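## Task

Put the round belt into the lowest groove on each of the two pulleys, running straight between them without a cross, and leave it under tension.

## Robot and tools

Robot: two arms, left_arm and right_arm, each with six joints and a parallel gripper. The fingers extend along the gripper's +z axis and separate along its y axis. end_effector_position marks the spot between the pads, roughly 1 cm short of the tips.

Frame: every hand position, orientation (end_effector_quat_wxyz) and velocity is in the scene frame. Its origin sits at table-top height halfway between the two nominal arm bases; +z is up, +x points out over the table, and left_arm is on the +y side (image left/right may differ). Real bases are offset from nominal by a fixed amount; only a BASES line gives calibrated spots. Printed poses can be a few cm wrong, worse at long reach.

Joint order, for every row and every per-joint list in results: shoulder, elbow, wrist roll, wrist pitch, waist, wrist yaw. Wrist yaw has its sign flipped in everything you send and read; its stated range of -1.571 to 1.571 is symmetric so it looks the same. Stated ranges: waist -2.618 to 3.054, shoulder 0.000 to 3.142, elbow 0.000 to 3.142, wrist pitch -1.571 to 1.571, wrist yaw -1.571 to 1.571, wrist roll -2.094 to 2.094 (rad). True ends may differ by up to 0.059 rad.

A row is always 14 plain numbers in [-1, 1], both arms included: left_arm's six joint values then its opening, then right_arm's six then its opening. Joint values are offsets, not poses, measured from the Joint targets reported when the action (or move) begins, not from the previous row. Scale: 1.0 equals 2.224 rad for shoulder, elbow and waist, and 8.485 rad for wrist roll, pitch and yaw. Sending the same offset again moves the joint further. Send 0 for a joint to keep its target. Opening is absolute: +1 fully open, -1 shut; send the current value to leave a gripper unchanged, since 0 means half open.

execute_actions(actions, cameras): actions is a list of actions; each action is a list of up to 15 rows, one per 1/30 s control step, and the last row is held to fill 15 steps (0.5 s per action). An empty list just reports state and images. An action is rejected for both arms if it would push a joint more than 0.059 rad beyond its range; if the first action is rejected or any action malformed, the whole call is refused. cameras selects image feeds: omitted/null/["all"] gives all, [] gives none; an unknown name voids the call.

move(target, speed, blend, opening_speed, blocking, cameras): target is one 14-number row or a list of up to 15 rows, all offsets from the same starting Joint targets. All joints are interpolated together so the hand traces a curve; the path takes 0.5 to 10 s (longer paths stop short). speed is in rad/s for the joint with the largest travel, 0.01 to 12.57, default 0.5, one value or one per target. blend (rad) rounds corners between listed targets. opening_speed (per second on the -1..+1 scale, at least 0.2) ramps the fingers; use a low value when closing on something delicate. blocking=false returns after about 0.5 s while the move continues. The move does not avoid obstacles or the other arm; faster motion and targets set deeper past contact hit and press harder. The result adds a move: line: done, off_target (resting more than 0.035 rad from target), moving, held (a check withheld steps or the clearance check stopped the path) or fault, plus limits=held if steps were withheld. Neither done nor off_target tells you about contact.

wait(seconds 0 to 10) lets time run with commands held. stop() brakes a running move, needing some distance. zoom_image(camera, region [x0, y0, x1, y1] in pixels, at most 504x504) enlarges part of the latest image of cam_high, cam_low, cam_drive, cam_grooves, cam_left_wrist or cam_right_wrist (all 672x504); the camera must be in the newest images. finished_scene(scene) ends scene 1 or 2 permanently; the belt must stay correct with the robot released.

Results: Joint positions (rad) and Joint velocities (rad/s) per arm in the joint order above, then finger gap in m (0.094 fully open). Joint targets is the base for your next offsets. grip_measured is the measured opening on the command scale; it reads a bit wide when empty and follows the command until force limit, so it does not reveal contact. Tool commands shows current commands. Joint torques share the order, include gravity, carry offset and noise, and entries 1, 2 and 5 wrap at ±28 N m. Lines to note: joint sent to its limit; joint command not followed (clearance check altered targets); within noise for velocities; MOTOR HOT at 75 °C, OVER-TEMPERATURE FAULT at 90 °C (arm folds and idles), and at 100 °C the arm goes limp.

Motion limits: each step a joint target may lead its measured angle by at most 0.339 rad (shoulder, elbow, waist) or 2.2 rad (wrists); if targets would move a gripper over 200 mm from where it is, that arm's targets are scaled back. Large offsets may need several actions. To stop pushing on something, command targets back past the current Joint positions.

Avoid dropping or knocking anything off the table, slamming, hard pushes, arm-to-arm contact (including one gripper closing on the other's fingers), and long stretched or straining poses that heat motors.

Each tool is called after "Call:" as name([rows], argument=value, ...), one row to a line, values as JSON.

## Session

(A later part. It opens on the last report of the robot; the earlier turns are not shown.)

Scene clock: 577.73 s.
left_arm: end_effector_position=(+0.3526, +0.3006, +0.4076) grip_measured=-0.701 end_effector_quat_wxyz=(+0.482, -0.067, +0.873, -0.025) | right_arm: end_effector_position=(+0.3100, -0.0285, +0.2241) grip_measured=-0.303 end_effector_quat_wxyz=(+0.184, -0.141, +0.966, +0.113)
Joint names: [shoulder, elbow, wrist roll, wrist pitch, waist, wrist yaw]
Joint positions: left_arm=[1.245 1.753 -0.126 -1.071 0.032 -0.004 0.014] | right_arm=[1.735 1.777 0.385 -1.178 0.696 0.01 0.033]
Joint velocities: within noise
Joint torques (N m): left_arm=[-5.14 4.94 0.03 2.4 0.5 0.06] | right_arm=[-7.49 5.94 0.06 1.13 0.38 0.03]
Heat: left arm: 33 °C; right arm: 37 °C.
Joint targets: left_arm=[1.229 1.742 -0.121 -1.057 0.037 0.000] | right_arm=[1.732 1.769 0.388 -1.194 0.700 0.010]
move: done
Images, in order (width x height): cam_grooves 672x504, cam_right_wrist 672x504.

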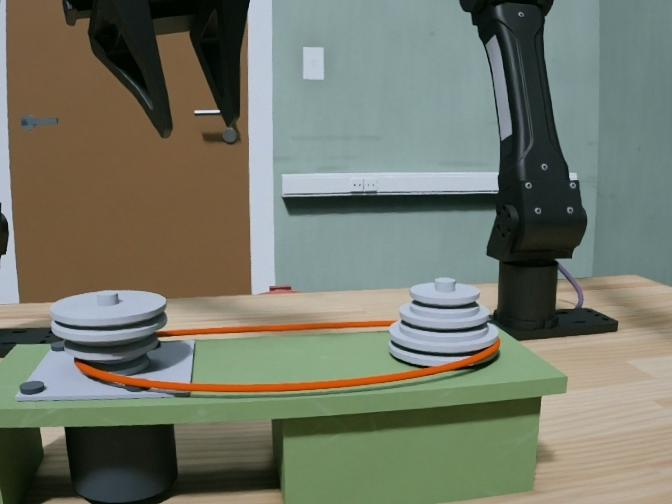

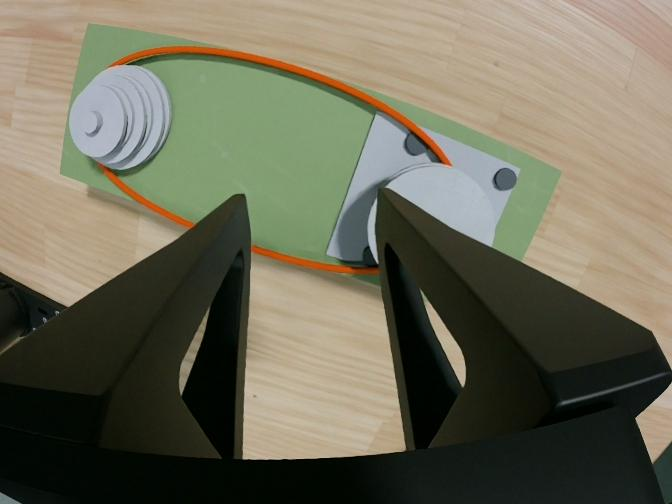

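Call:
move(target=[0,0,0,0,0,0,-0.7,0,-0.06,-0.0092,0.003,-0.036,0,-0.3], speed=0.5, cameras=["cam_right_wrist"])

Scene clock: 585.97 s.
left_arm: end_effector_position=(+0.3526, +0.3006, +0.4076) grip_measured=-0.701 end_effector_quat_wxyz=(+0.482, -0.067, +0.873, -0.025) | right_arm: end_effector_position=(+0.3105, -0.0658, +0.1823) grip_measured=-0.303 end_effector_quat_wxyz=(+0.136, -0.139, +0.978, +0.073)
Joint names: [shoulder, elbow, wrist roll, wrist pitch, waist, wrist yaw]
Joint positions: left_arm=[1.245 1.753 -0.126 -1.071 0.032 -0.004 0.014] | right_arm=[1.735 1.653 0.316 -1.179 0.619 0.011 0.033]
Joint velocities: within noise
Joint torques (N m): left_arm=[-5.14 4.93 0.03 2.39 0.5 0.06] | right_arm=[-7.36 5.19 -0.03 1.19 0.08 0.03]
Heat: left arm: 34 °C; right arm: 35 °C.
Joint targets: left_arm=[1.229 1.742 -0.121 -1.057 0.037 0.000] | right_arm=[1.732 1.635 0.310 -1.169 0.620 0.010]
move: done
Images, in order (width x height): cam_right_wrist 672x504.

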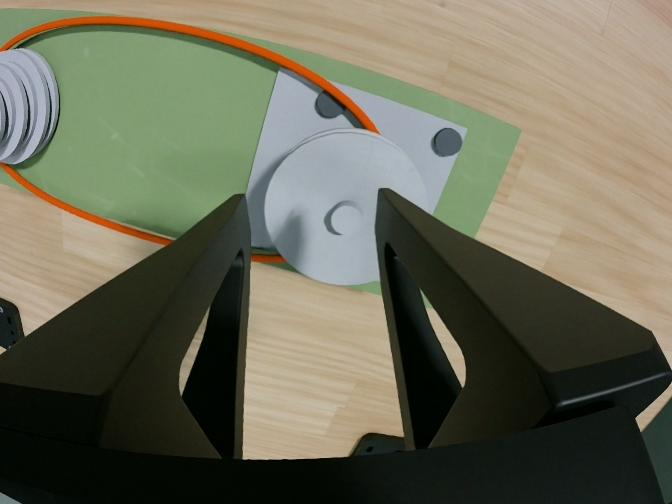

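Call:
move(target=[0,0,0,0,0,0,-0.7,-0.0085,-0.025,0,0.001,-0.003,0,-0.4], speed=0.4, cameras=["cam_right_wrist"])

Scene clock: 591.43 s.
left_arm: end_effector_position=(+0.3526, +0.3006, +0.4076) grip_measured=-0.701 end_effector_quat_wxyz=(+0.482, -0.067, +0.873, -0.025) | right_arm: end_effector_position=(+0.3022, -0.0715, +0.1654) grip_measured=-0.397 end_effector_quat_wxyz=(+0.114, -0.139, +0.982, +0.062)
Joint names: [shoulder, elbow, wrist roll, wrist pitch, waist, wrist yaw]
Joint positions: left_arm=[1.245 1.753 -0.126 -1.071 0.032 -0.004 0.014] | right_arm=[1.735 1.6 0.315 -1.174 0.619 0.011 0.028]
Joint velocities: within noise
Joint torques (N m): left_arm=[-5.14 4.94 0.03 2.39 0.5 0.06] | right_arm=[-8.8 4.96 -0.02 1.14 -0.55 0.02]
Heat: left arm: 34 °C; right arm: 35 °C.
Joint targets: left_arm=[1.229 1.742 -0.121 -1.057 0.037 0.000] | right_arm=[1.713 1.579 0.310 -1.160 0.613 0.010]
move: done
Images, in order (width x height): cam_right_wrist 672x504.

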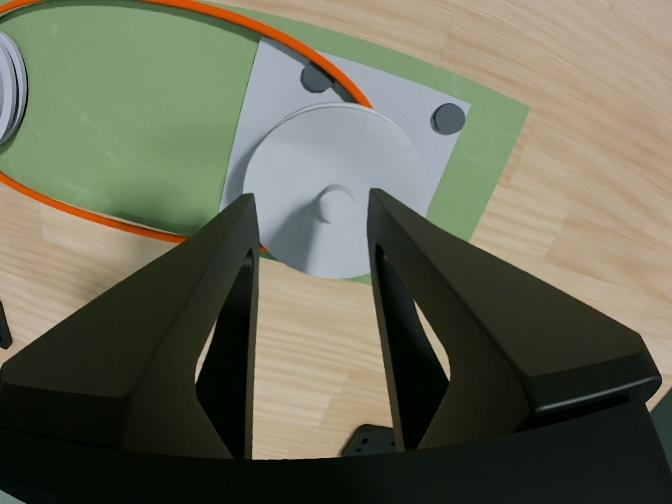

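Call:
move([
  [0,0,0,0,0,0,-0.7,0,-0.056,0,0.008,-0.0045,0,-0.5],
  [0,0,0,0,0,0,-0.7,0,-0.056,0,0.008,-0.0045,0,-1],
], speed=0.25, opening_speed=0.7, cameras=["cam_right_wrist","cam_grooves"])

Scene clock: 597.93 s.
left_arm: end_effector_position=(+0.3526, +0.3006, +0.4076) grip_measured=-0.701 end_effector_quat_wxyz=(+0.482, -0.067, +0.873, -0.025) | right_arm: end_effector_position=(+0.2940, -0.0815, +0.1315) grip_measured=-0.819 end_effector_quat_wxyz=(+0.090, -0.135, +0.986, +0.050)
Joint names: [shoulder, elbow, wrist roll, wrist pitch, waist, wrist yaw]
Joint positions: left_arm=[1.245 1.753 -0.126 -1.071 0.032 -0.004 0.014] | right_arm=[1.733 1.476 0.315 -1.107 0.609 0.011 0.008]
Joint velocities: within noise
Joint torques (N m): left_arm=[-5.15 4.93 0.03 2.4 0.5 0.06] | right_arm=[-8.62 4.88 -0.03 1.06 -0.51 0.01]
Heat: left arm: 34 °C; right arm: 36 °C.
Joint targets: left_arm=[1.229 1.742 -0.121 -1.057 0.037 0.000] | right_arm=[1.712 1.455 0.310 -1.092 0.603 0.010]
move: done
Images, in order (width x height): cam_grooves 672x504, cam_right_wrist 672x504.

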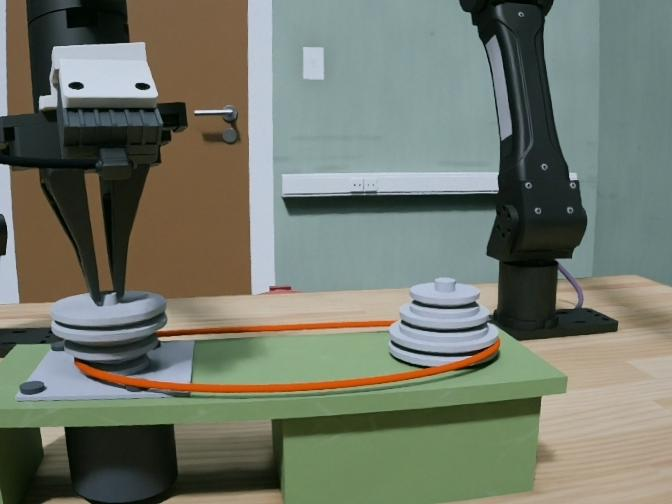

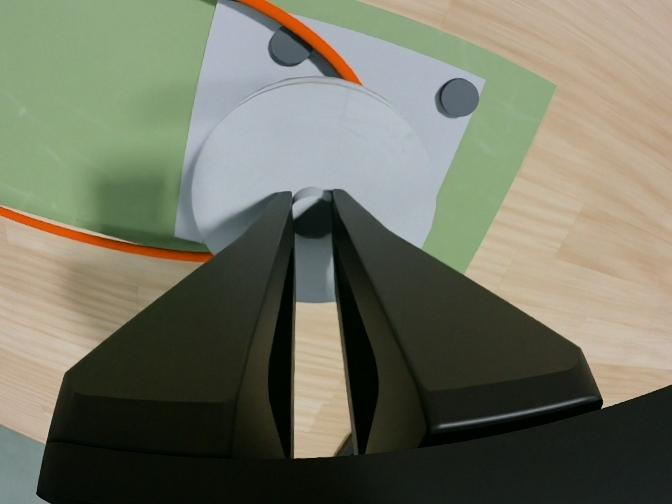

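Call:
move(target=[0,0,0,0,0,0,-0.7,-0.0193,-0.027,-0.0038,0.002,-0.0144,0,-1], speed=0.05, cameras=["cam_grooves","cam_drive"])

Call:
zoom_image(camera="cam_grooves", region=[340, 260, 540, 400])

Call:
zoom_image(camera="cam_grooves", region=[0, 240, 250, 420])

Scene clock: 611.80 s.
left_arm: end_effector_position=(+0.3526, +0.3006, +0.4076) grip_measured=-0.701 end_effector_quat_wxyz=(+0.482, -0.067, +0.873, -0.025) | right_arm: end_effector_position=(+0.2941, -0.0832, +0.1314) grip_measured=-0.820 end_effector_quat_wxyz=(+0.103, -0.144, +0.982, +0.069)
Joint names: [shoulder, elbow, wrist roll, wrist pitch, waist, wrist yaw]
Joint positions: left_arm=[1.245 1.753 -0.126 -1.071 0.032 -0.004 0.014] | right_arm=[1.694 1.421 0.282 -1.054 0.591 0.041 0.008]
Joint velocities: within noise
Joint torques (N m): left_arm=[-5.14 4.94 0.03 2.4 0.49 0.06] | right_arm=[-8.7 4.42 -0.01 0.76 -1.74 -0.24]
Heat: left arm: 35 °C; right arm: 36 °C.
Joint targets: left_arm=[1.229 1.742 -0.121 -1.057 0.037 0.000] | right_arm=[1.670 1.395 0.278 -1.075 0.571 0.010]
move: done
Images, in order (width x height): cam_drive 672x504, cam_grooves 672x504.

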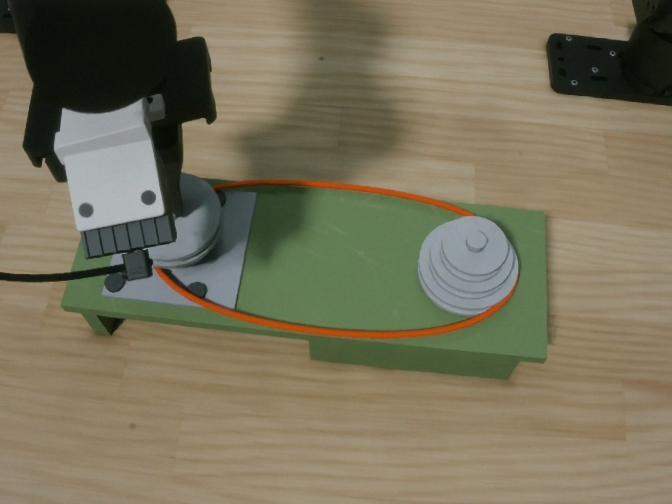

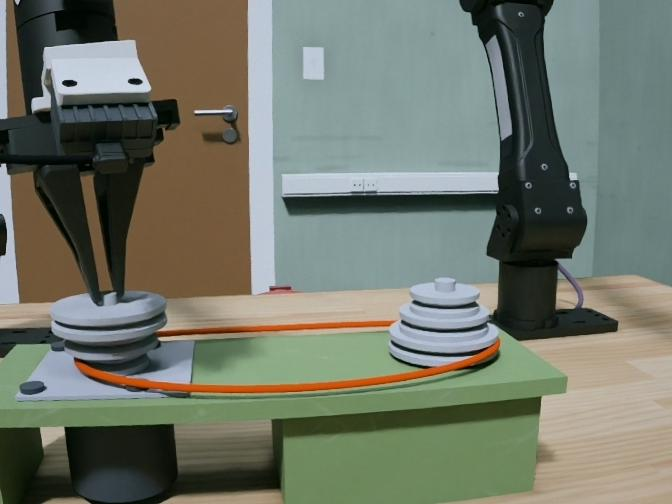

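Scaled by 2.520 from the camera's 672x504 image, which has a finer 960x720 frame.

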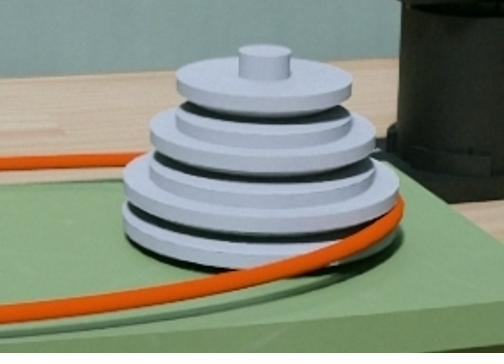

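Scaled by 2.016 from the camera's 672x504 image, which has a finer 960x720 frame.

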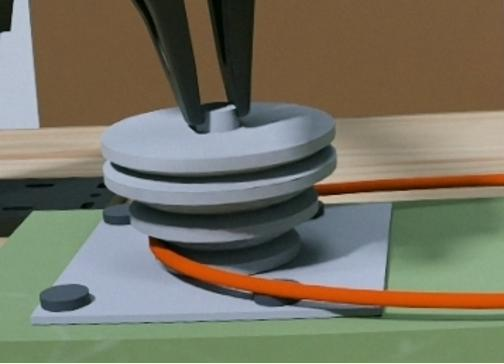

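Call:
move(target=[0,0,0,0,0,0,-0.7,-0.012,-0.018,-0.003,0.002,-0.02,0,-1], speed=0.05, cameras=["cam_drive"])

Call:
move(target=[0,0,0,0,0,0,-0.7,-0.01,-0.015,-0.003,0.002,-0.02,0,-1], speed=0.05, cameras=["cam_drive"])

Scene clock: 618.03 s.
left_arm: end_effector_position=(+0.3526, +0.3006, +0.4076) grip_measured=-0.701 end_effector_quat_wxyz=(+0.482, -0.067, +0.873, -0.025) | right_arm: end_effector_position=(+0.2943, -0.0847, +0.1313) grip_measured=-0.820 end_effector_quat_wxyz=(+0.107, -0.147, +0.979, +0.093)
Joint names: [shoulder, elbow, wrist roll, wrist pitch, waist, wrist yaw]
Joint positions: left_arm=[1.245 1.753 -0.126 -1.071 0.032 -0.004 0.014] | right_arm=[1.668 1.383 0.253 -1.016 0.563 0.09 0.008]
Joint velocities: within noise
Joint torques (N m): left_arm=[-5.12 4.94 0.03 2.4 0.49 0.06] | right_arm=[-8.57 4.34 0 0.61 -3.29 -0.67]
Heat: left arm: 35 °C; right arm: 36 °C.
Joint targets: left_arm=[1.229 1.742 -0.121 -1.057 0.037 0.000] | right_arm=[1.643 1.355 0.253 -1.058 0.527 0.010]
move: off_target (right_arm); right_arm: the wrist yaw is farthest, 0.080 rad from its target
Images, in order (width x height): cam_drive 672x504.

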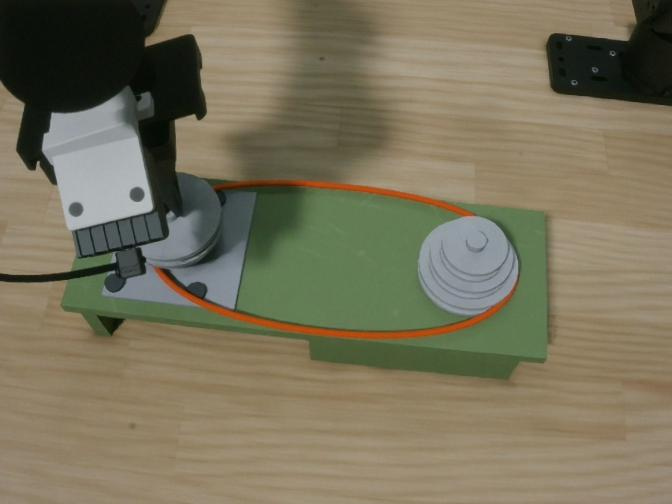

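Scene clock: 619.20 s.
left_arm: end_effector_position=(+0.3526, +0.3006, +0.4076) grip_measured=-0.701 end_effector_quat_wxyz=(+0.482, -0.067, +0.873, -0.025) | right_arm: end_effector_position=(+0.2947, -0.0944, +0.1312) grip_measured=-0.820 end_effector_quat_wxyz=(+0.109, -0.144, +0.978, +0.103)
Joint names: [shoulder, elbow, wrist roll, wrist pitch, waist, wrist yaw]
Joint positions: left_arm=[1.245 1.753 -0.126 -1.071 0.032 -0.004 0.014] | right_arm=[1.642 1.351 0.227 -1.002 0.526 0.117 0.008]
Joint velocities: within noise
Joint torques (N m): left_arm=[-5.14 4.94 0.03 2.39 0.49 0.06] | right_arm=[-8.08 4.34 0.01 0.65 -3.92 -0.9]
Heat: left arm: 35 °C; right arm: 36 °C.
Joint targets: left_arm=[1.229 1.742 -0.121 -1.057 0.037 0.000] | right_arm=[1.620 1.321 0.227 -1.041 0.482 0.010]
move: off_target (right_arm); right_arm: the wrist yaw is farthest, 0.107 rad from its target
Images, in order (width x height): cam_drive 672x504.

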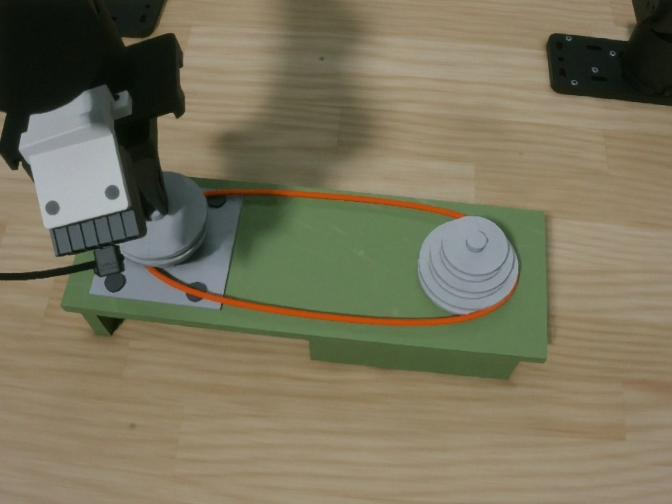

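Sliding. Continue.

Call:
move(target=[0,0,0,0,0,0,-0.7,-0.009,-0.013,-0.003,0.0015,-0.015,0,-1], speed=0.04, cameras=["cam_drive","cam_grooves"])

Call:
zoom_image(camera="cam_grooves", region=[340, 260, 540, 400])

Call:
zoom_image(camera="cam_grooves", region=[0, 240, 250, 420])

Scene clock: 630.63 s.
left_arm: end_effector_position=(+0.3526, +0.3006, +0.4076) grip_measured=-0.701 end_effector_quat_wxyz=(+0.482, -0.067, +0.873, -0.025) | right_arm: end_effector_position=(+0.2946, -0.1021, +0.1311) grip_measured=-0.820 end_effector_quat_wxyz=(+0.112, -0.145, +0.977, +0.109)
Joint names: [shoulder, elbow, wrist roll, wrist pitch, waist, wrist yaw]
Joint positions: left_arm=[1.245 1.753 -0.126 -1.071 0.032 -0.004 0.014] | right_arm=[1.62 1.324 0.2 -0.99 0.498 0.133 0.008]
Joint velocities: within noise
Joint torques (N m): left_arm=[-5.12 4.94 0.03 2.39 0.49 0.06] | right_arm=[-7.73 4.15 0.05 0.69 -4.44 -1.04]
Heat: left arm: 36 °C; right arm: 37 °C.
Joint targets: left_arm=[1.229 1.742 -0.121 -1.057 0.037 0.000] | right_arm=[1.601 1.293 0.202 -1.029 0.449 0.010]
move: off_target (right_arm); right_arm: the wrist yaw is farthest, 0.123 rad from its target
Images, in order (width x height): cam_drive 672x504, cam_grooves 672x504.

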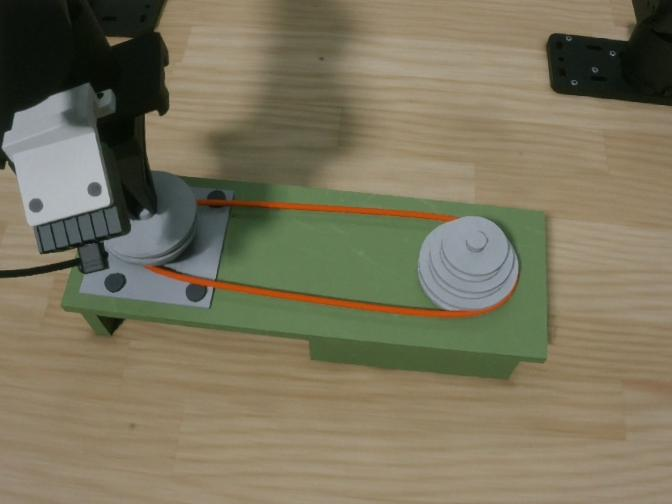

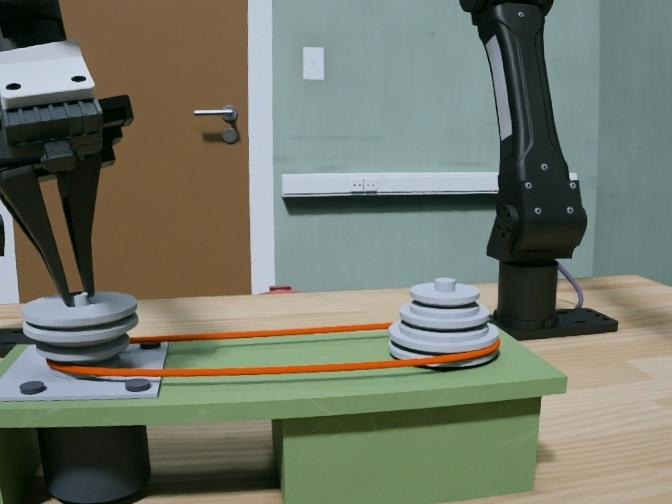

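Scaled by 2.520 from the camera's 672x504 image, which has a finer 960x720 frame.

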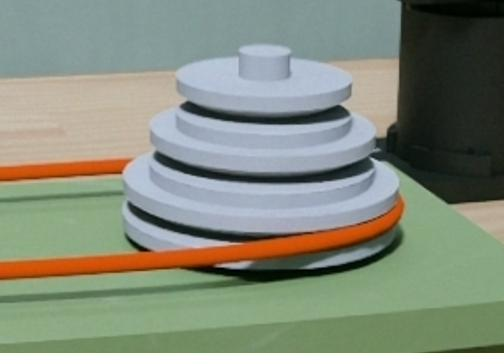

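Scaled by 2.016 from the camera's 672x504 image, which has a finer 960x720 frame.

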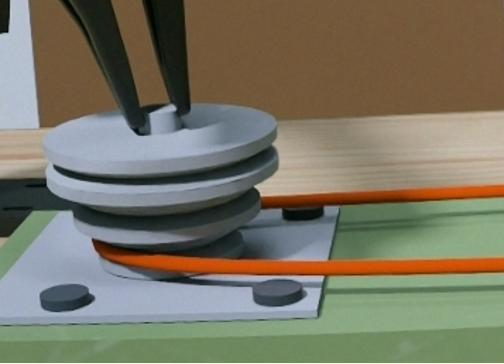

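Call:
move(target=[0,0,0,0,0,0,-0.7,-0.006,-0.009,-0.002,0.001,-0.011,0,-1], speed=0.04, cameras=["cam_drive","cam_grooves"])

Call:
zoom_image(camera="cam_grooves", region=[340, 260, 540, 400])

Call:
zoom_image(camera="cam_grooves", region=[0, 240, 250, 420])

Scene clock: 636.77 s.
left_arm: end_effector_position=(+0.3526, +0.3006, +0.4076) grip_measured=-0.701 end_effector_quat_wxyz=(+0.482, -0.067, +0.873, -0.025) | right_arm: end_effector_position=(+0.2947, -0.1047, +0.1311) grip_measured=-0.820 end_effector_quat_wxyz=(+0.115, -0.147, +0.975, +0.119)
Joint names: [shoulder, elbow, wrist roll, wrist pitch, waist, wrist yaw]
Joint positions: left_arm=[1.245 1.753 -0.126 -1.071 0.032 -0.004 0.014] | right_arm=[1.607 1.305 0.182 -0.975 0.481 0.155 0.008]
Joint velocities: within noise
Joint torques (N m): left_arm=[-5.14 4.94 0.03 2.4 0.5 0.06] | right_arm=[-7.68 4.07 0.06 0.62 -5.09 -1.23]
Heat: left arm: 36 °C; right arm: 37 °C.
Joint targets: left_arm=[1.229 1.742 -0.121 -1.057 0.037 0.000] | right_arm=[1.587 1.273 0.185 -1.020 0.424 0.010]
move: off_target (right_arm); right_arm: the wrist yaw is farthest, 0.145 rad from its target
Images, in order (width x height): cam_drive 672x504, cam_grooves 672x504.

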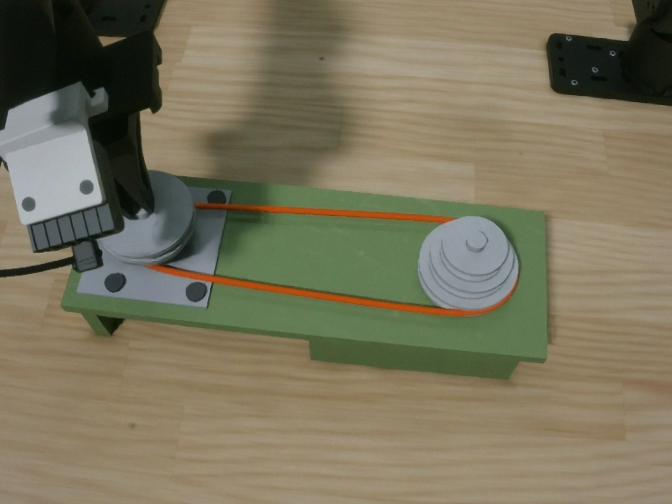

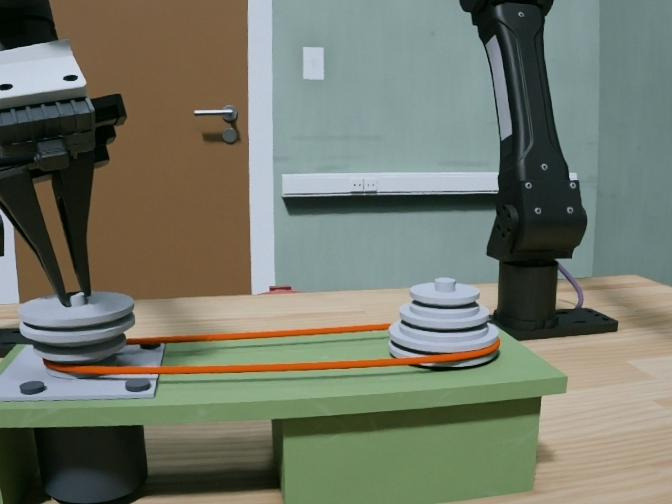

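Scaled by 2.520 from the camera's 672x504 image, which has a finer 960x720 frame.

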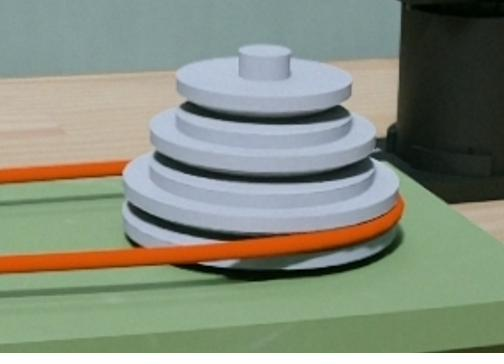

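Scaled by 2.016 from the camera's 672x504 image, which has a finer 960x720 frame.

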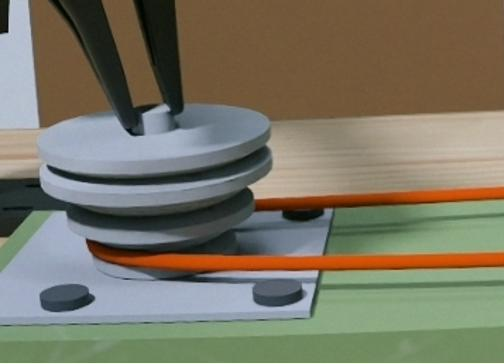

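Call:
zoom_image(camera="cam_grooves", region=[440, 310, 520, 380])

Call:
zoom_image(camera="cam_drive", region=[400, 190, 560, 340])

Scaled by 6.300 from the camera's 672x504 image, which has a finer 960x720 frame.

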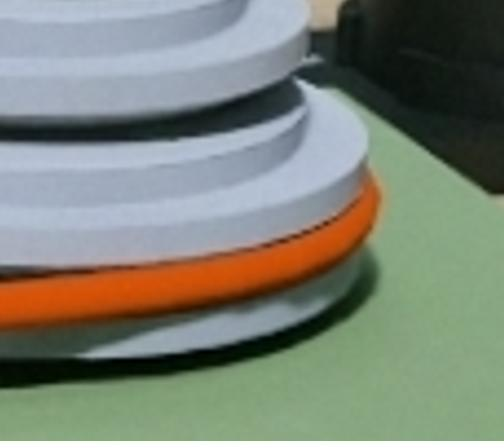

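Scaled by 3.150 from the camera's 672x504 image, which has a finer 960x720 frame.

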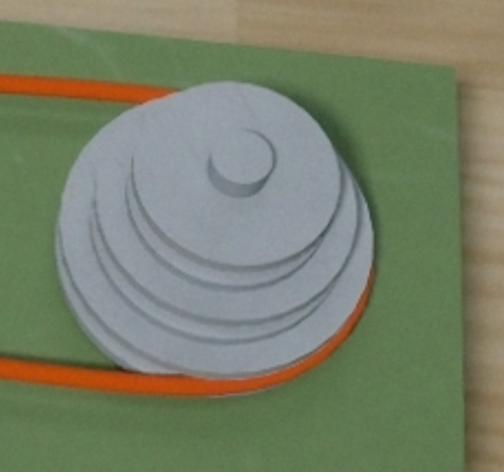

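Call:
move(target=[0,0,0,0,0,0,-0.7,-0.006,-0.009,-0.002,0.001,-0.014,0,-1], speed=0.04, cameras=["cam_drive"])

Call:
move(target=[0,0,0,0,0,0,-0.7,-0.003,-0.005,-0.001,0.001,-0.014,0,-1], speed=0.04, cameras=["cam_drive","cam_grooves"])

Call:
zoom_image(camera="cam_drive", region=[50, 150, 530, 360])

Call:
zoom_image(camera="cam_grooves", region=[0, 260, 200, 400])

Scene clock: 649.23 s.
left_arm: end_effector_position=(+0.3526, +0.3006, +0.4076) grip_measured=-0.701 end_effector_quat_wxyz=(+0.482, -0.067, +0.873, -0.025) | right_arm: end_effector_position=(+0.2949, -0.1067, +0.1312) grip_measured=-0.820 end_effector_quat_wxyz=(+0.117, -0.148, +0.973, +0.132)
Joint names: [shoulder, elbow, wrist roll, wrist pitch, waist, wrist yaw]
Joint positions: left_arm=[1.245 1.753 -0.126 -1.071 0.032 -0.004 0.014] | right_arm=[1.594 1.286 0.164 -0.958 0.46 0.186 0.008]
Joint velocities: within noise
Joint torques (N m): left_arm=[-5.14 4.96 0.03 2.4 0.49 0.06] | right_arm=[-7.62 4.01 0.08 0.57 -6.06 -1.47]
Heat: left arm: 36 °C; right arm: 36 °C.
Joint targets: left_arm=[1.229 1.742 -0.121 -1.057 0.037 0.000] | right_arm=[1.574 1.253 0.168 -1.012 0.394 0.010]
move: off_target (right_arm); right_arm: the wrist yaw is farthest, 0.176 rad from its target
Images, in order (width x height): cam_drive 672x504.

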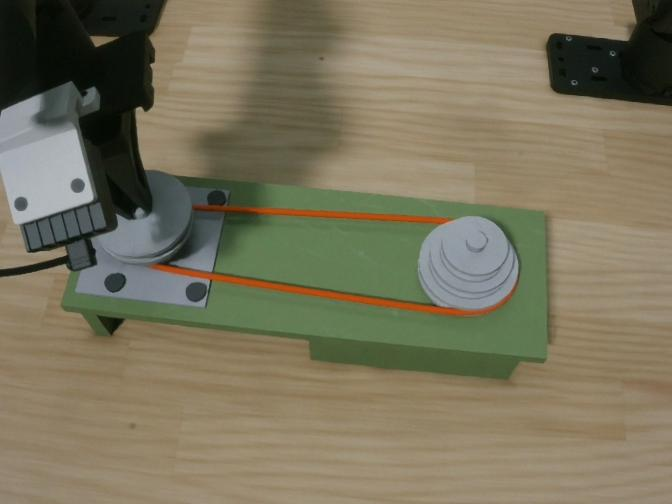

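Scene clock: 650.30 s.
left_arm: end_effector_position=(+0.3526, +0.3006, +0.4076) grip_measured=-0.701 end_effector_quat_wxyz=(+0.482, -0.067, +0.873, -0.025) | right_arm: end_effector_position=(+0.2953, -0.1083, +0.1314) grip_measured=-0.820 end_effector_quat_wxyz=(+0.116, -0.143, +0.972, +0.148)
Joint names: [shoulder, elbow, wrist roll, wrist pitch, waist, wrist yaw]
Joint positions: left_arm=[1.245 1.753 -0.126 -1.071 0.032 -0.004 0.014] | right_arm=[1.588 1.275 0.156 -0.949 0.438 0.221 0.008]
Joint velocities: within noise
Joint torques (N m): left_arm=[-5.14 4.94 0.03 2.4 0.5 0.06] | right_arm=[-7.58 4 0.04 0.58 -6.84 -1.8]
Heat: left arm: 36 °C; right arm: 36 °C.
Joint targets: left_arm=[1.229 1.742 -0.121 -1.057 0.037 0.000] | right_arm=[1.567 1.242 0.159 -1.003 0.362 0.010]
move: off_target (right_arm); right_arm: the wrist yaw is farthest, 0.211 rad from its target
Images, in order (width x height): cam_drive 672x504, cam_grooves 672x504.

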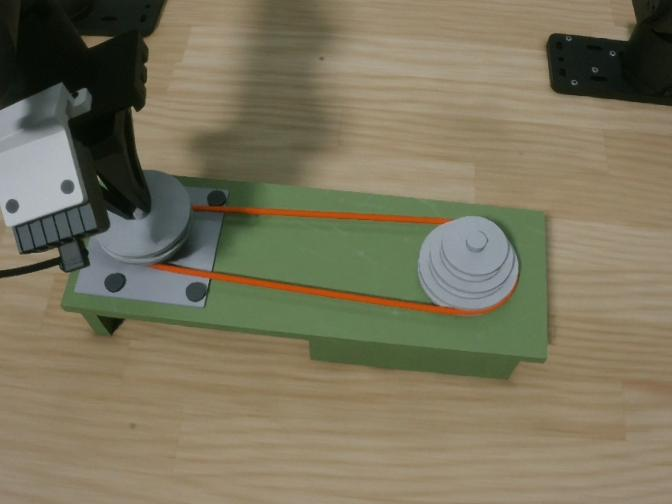

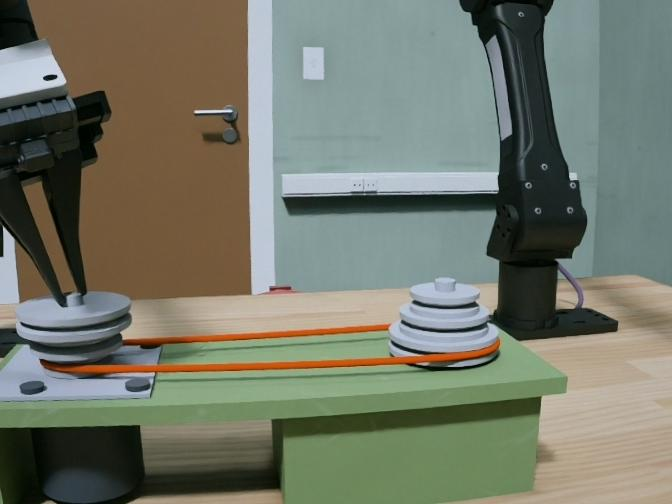

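Scaled by 1.050 from the camera's 672x504 image, which has a finer 960x720 frame.

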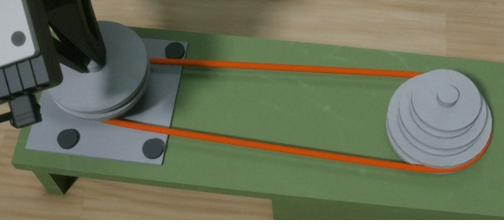

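Scaled by 2.520 from the camera's 672x504 image, which has a finer 960x720 frame.

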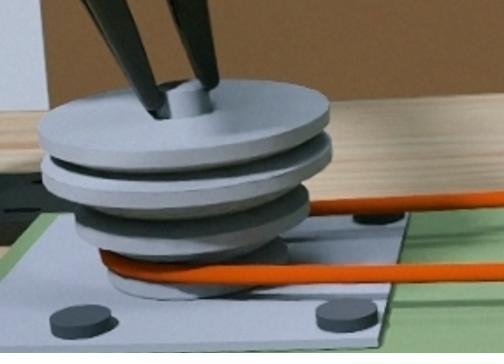

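Call:
move([
  [0,0,0,0,0,0,-0.7,-0.003,-0.004,-0.001,0.001,-0.01,0,-1],
  [0,0,0,0,0,0,-0.7,0.005,0.009,-0.001,0.005,0.032,0.022,-1],
  [0,0,0,0,0,0,-0.7,0.005,0.009,-0.001,0.005,0.032,0.022,-0.3],
], speed=0.05, opening_speed=1, cameras=["cam_right_wrist","cam_grooves","cam_drive"])

Scene clock: 660.30 s.
left_arm: end_effector_position=(+0.3526, +0.3006, +0.4077) grip_measured=-0.701 end_effector_quat_wxyz=(+0.482, -0.067, +0.873, -0.025) | right_arm: end_effector_position=(+0.2951, -0.1004, +0.1348) grip_measured=-0.303 end_effector_quat_wxyz=(+0.123, -0.152, +0.966, +0.168)
Joint names: [shoulder, elbow, wrist roll, wrist pitch, waist, wrist yaw]
Joint positions: left_arm=[1.245 1.753 -0.125 -1.07 0.032 -0.004 0.014] | right_arm=[1.579 1.265 0.149 -0.922 0.44 0.258 0.033]
Joint velocities: within noise
Joint torques (N m): left_arm=[-5.14 4.94 0.03 2.39 0.5 0.06] | right_arm=[-6 6.58 0.04 0.75 -0.65 -0.4]
Heat: left arm: 36 °C; right arm: 36 °C.
Joint targets: left_arm=[1.229 1.742 -0.121 -1.057 0.037 0.000] | right_arm=[1.578 1.261 0.151 -0.961 0.433 0.197]
move: off_target (right_arm); target 3's new numbers were sent with right_arm's wrist yaw 0.044 rad from that target; right_arm: the wrist yaw is farthest, 0.062 rad from its target
Images, in order (width x height): cam_drive 672x504, cam_grooves 672x504, cam_right_wrist 672x504.

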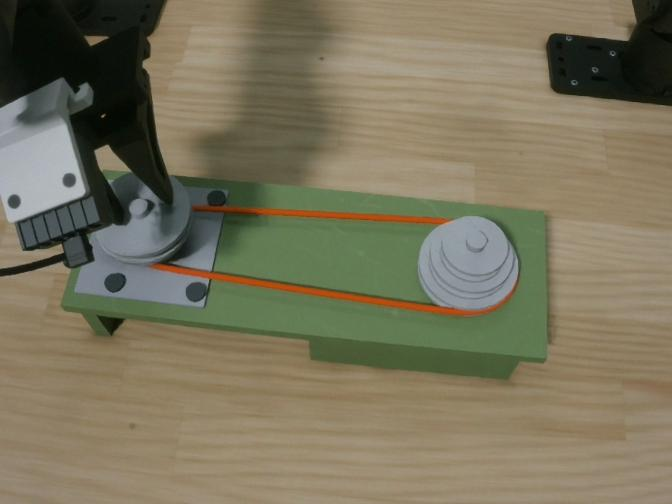

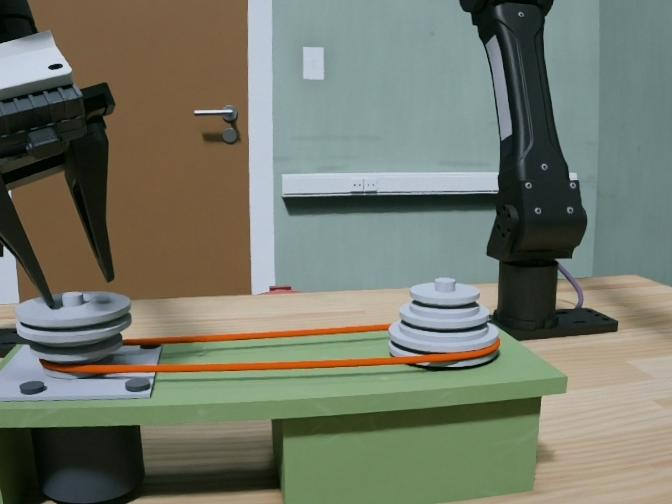

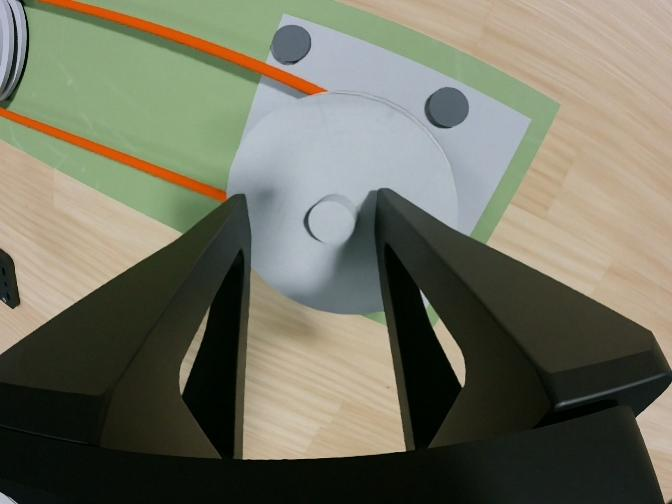

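Call:
move([
  [0,0,0,0,0,0,-0.7,-0.05,0.14,0,-0.01,0,0,-0.3],
  [0,0,0,0,0,0,-0.7,-0.18,0.21,0.002,-0.013,-0.214,-0.022,-0.3],
], cameras=["cam_drive","cam_grooves"])

Call:
zoom_image(camera="cam_grooves", region=[340, 260, 540, 400])

Call:
zoom_image(camera="cam_grooves", region=[0, 240, 250, 420])

Call:
zoom_image(camera="cam_drive", region=[50, 150, 530, 360])

Scene clock: 677.90 s.
left_arm: end_effector_position=(+0.3526, +0.3006, +0.4077) grip_measured=-0.701 end_effector_quat_wxyz=(+0.482, -0.067, +0.873, -0.025) | right_arm: end_effector_position=(+0.3063, -0.3013, +0.4151) grip_measured=-0.303 end_effector_quat_wxyz=(+0.501, +0.093, +0.860, +0.034)
Joint names: [shoulder, elbow, wrist roll, wrist pitch, waist, wrist yaw]
Joint positions: left_arm=[1.245 1.753 -0.125 -1.07 0.032 -0.004 0.014] | right_arm=[1.178 1.71 0.164 -1.05 -0.039 0.019 0.033]
Joint velocities: within noise
Joint torques (N m): left_arm=[-5.14 4.96 0.03 2.39 0.5 0.06] | right_arm=[-2.03 7.57 0.07 1.85 -0.36 -0.01]
Heat: left arm: 37 °C; right arm: 36 °C.
Joint targets: left_arm=[1.229 1.742 -0.121 -1.057 0.037 0.000] | right_arm=[1.178 1.729 0.168 -1.071 -0.043 0.010]
move: done
Images, in order (width x height): cam_drive 672x504, cam_grooves 672x504.

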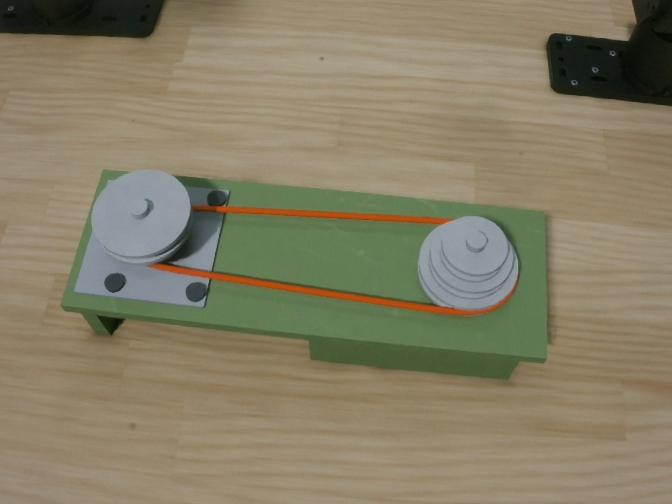

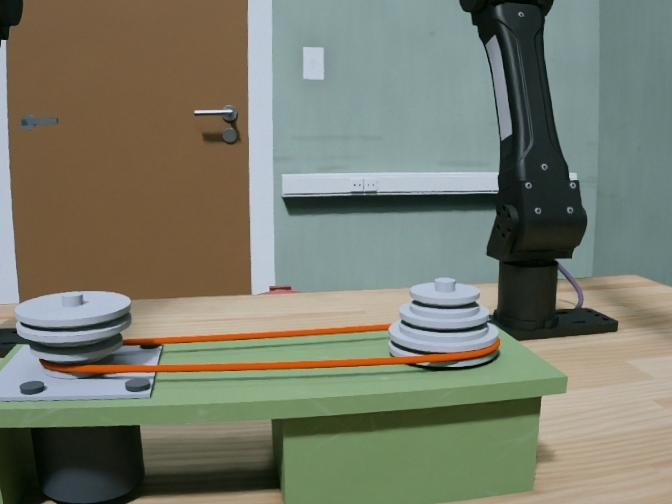

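Scaled by 2.520 from the camera's 672x504 image, which has a finer 960x720 frame.

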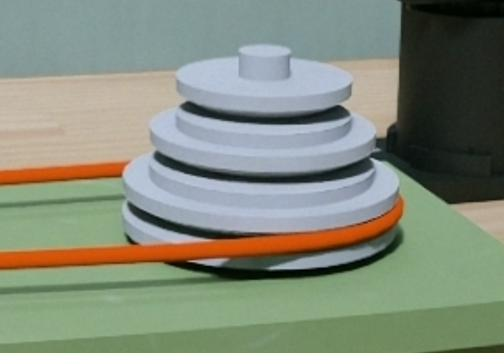

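Scaled by 2.016 from the camera's 672x504 image, which has a finer 960x720 frame.

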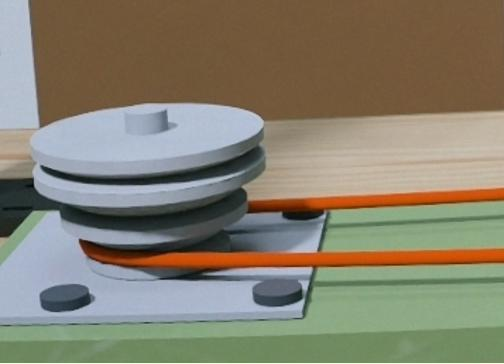

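Scaled by 1.050 from the camera's 672x504 image, which has a finer 960x720 frame.

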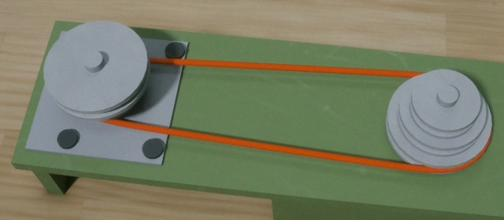

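Call:
finished_scene(scene=2)

The scene is finished: the task was done.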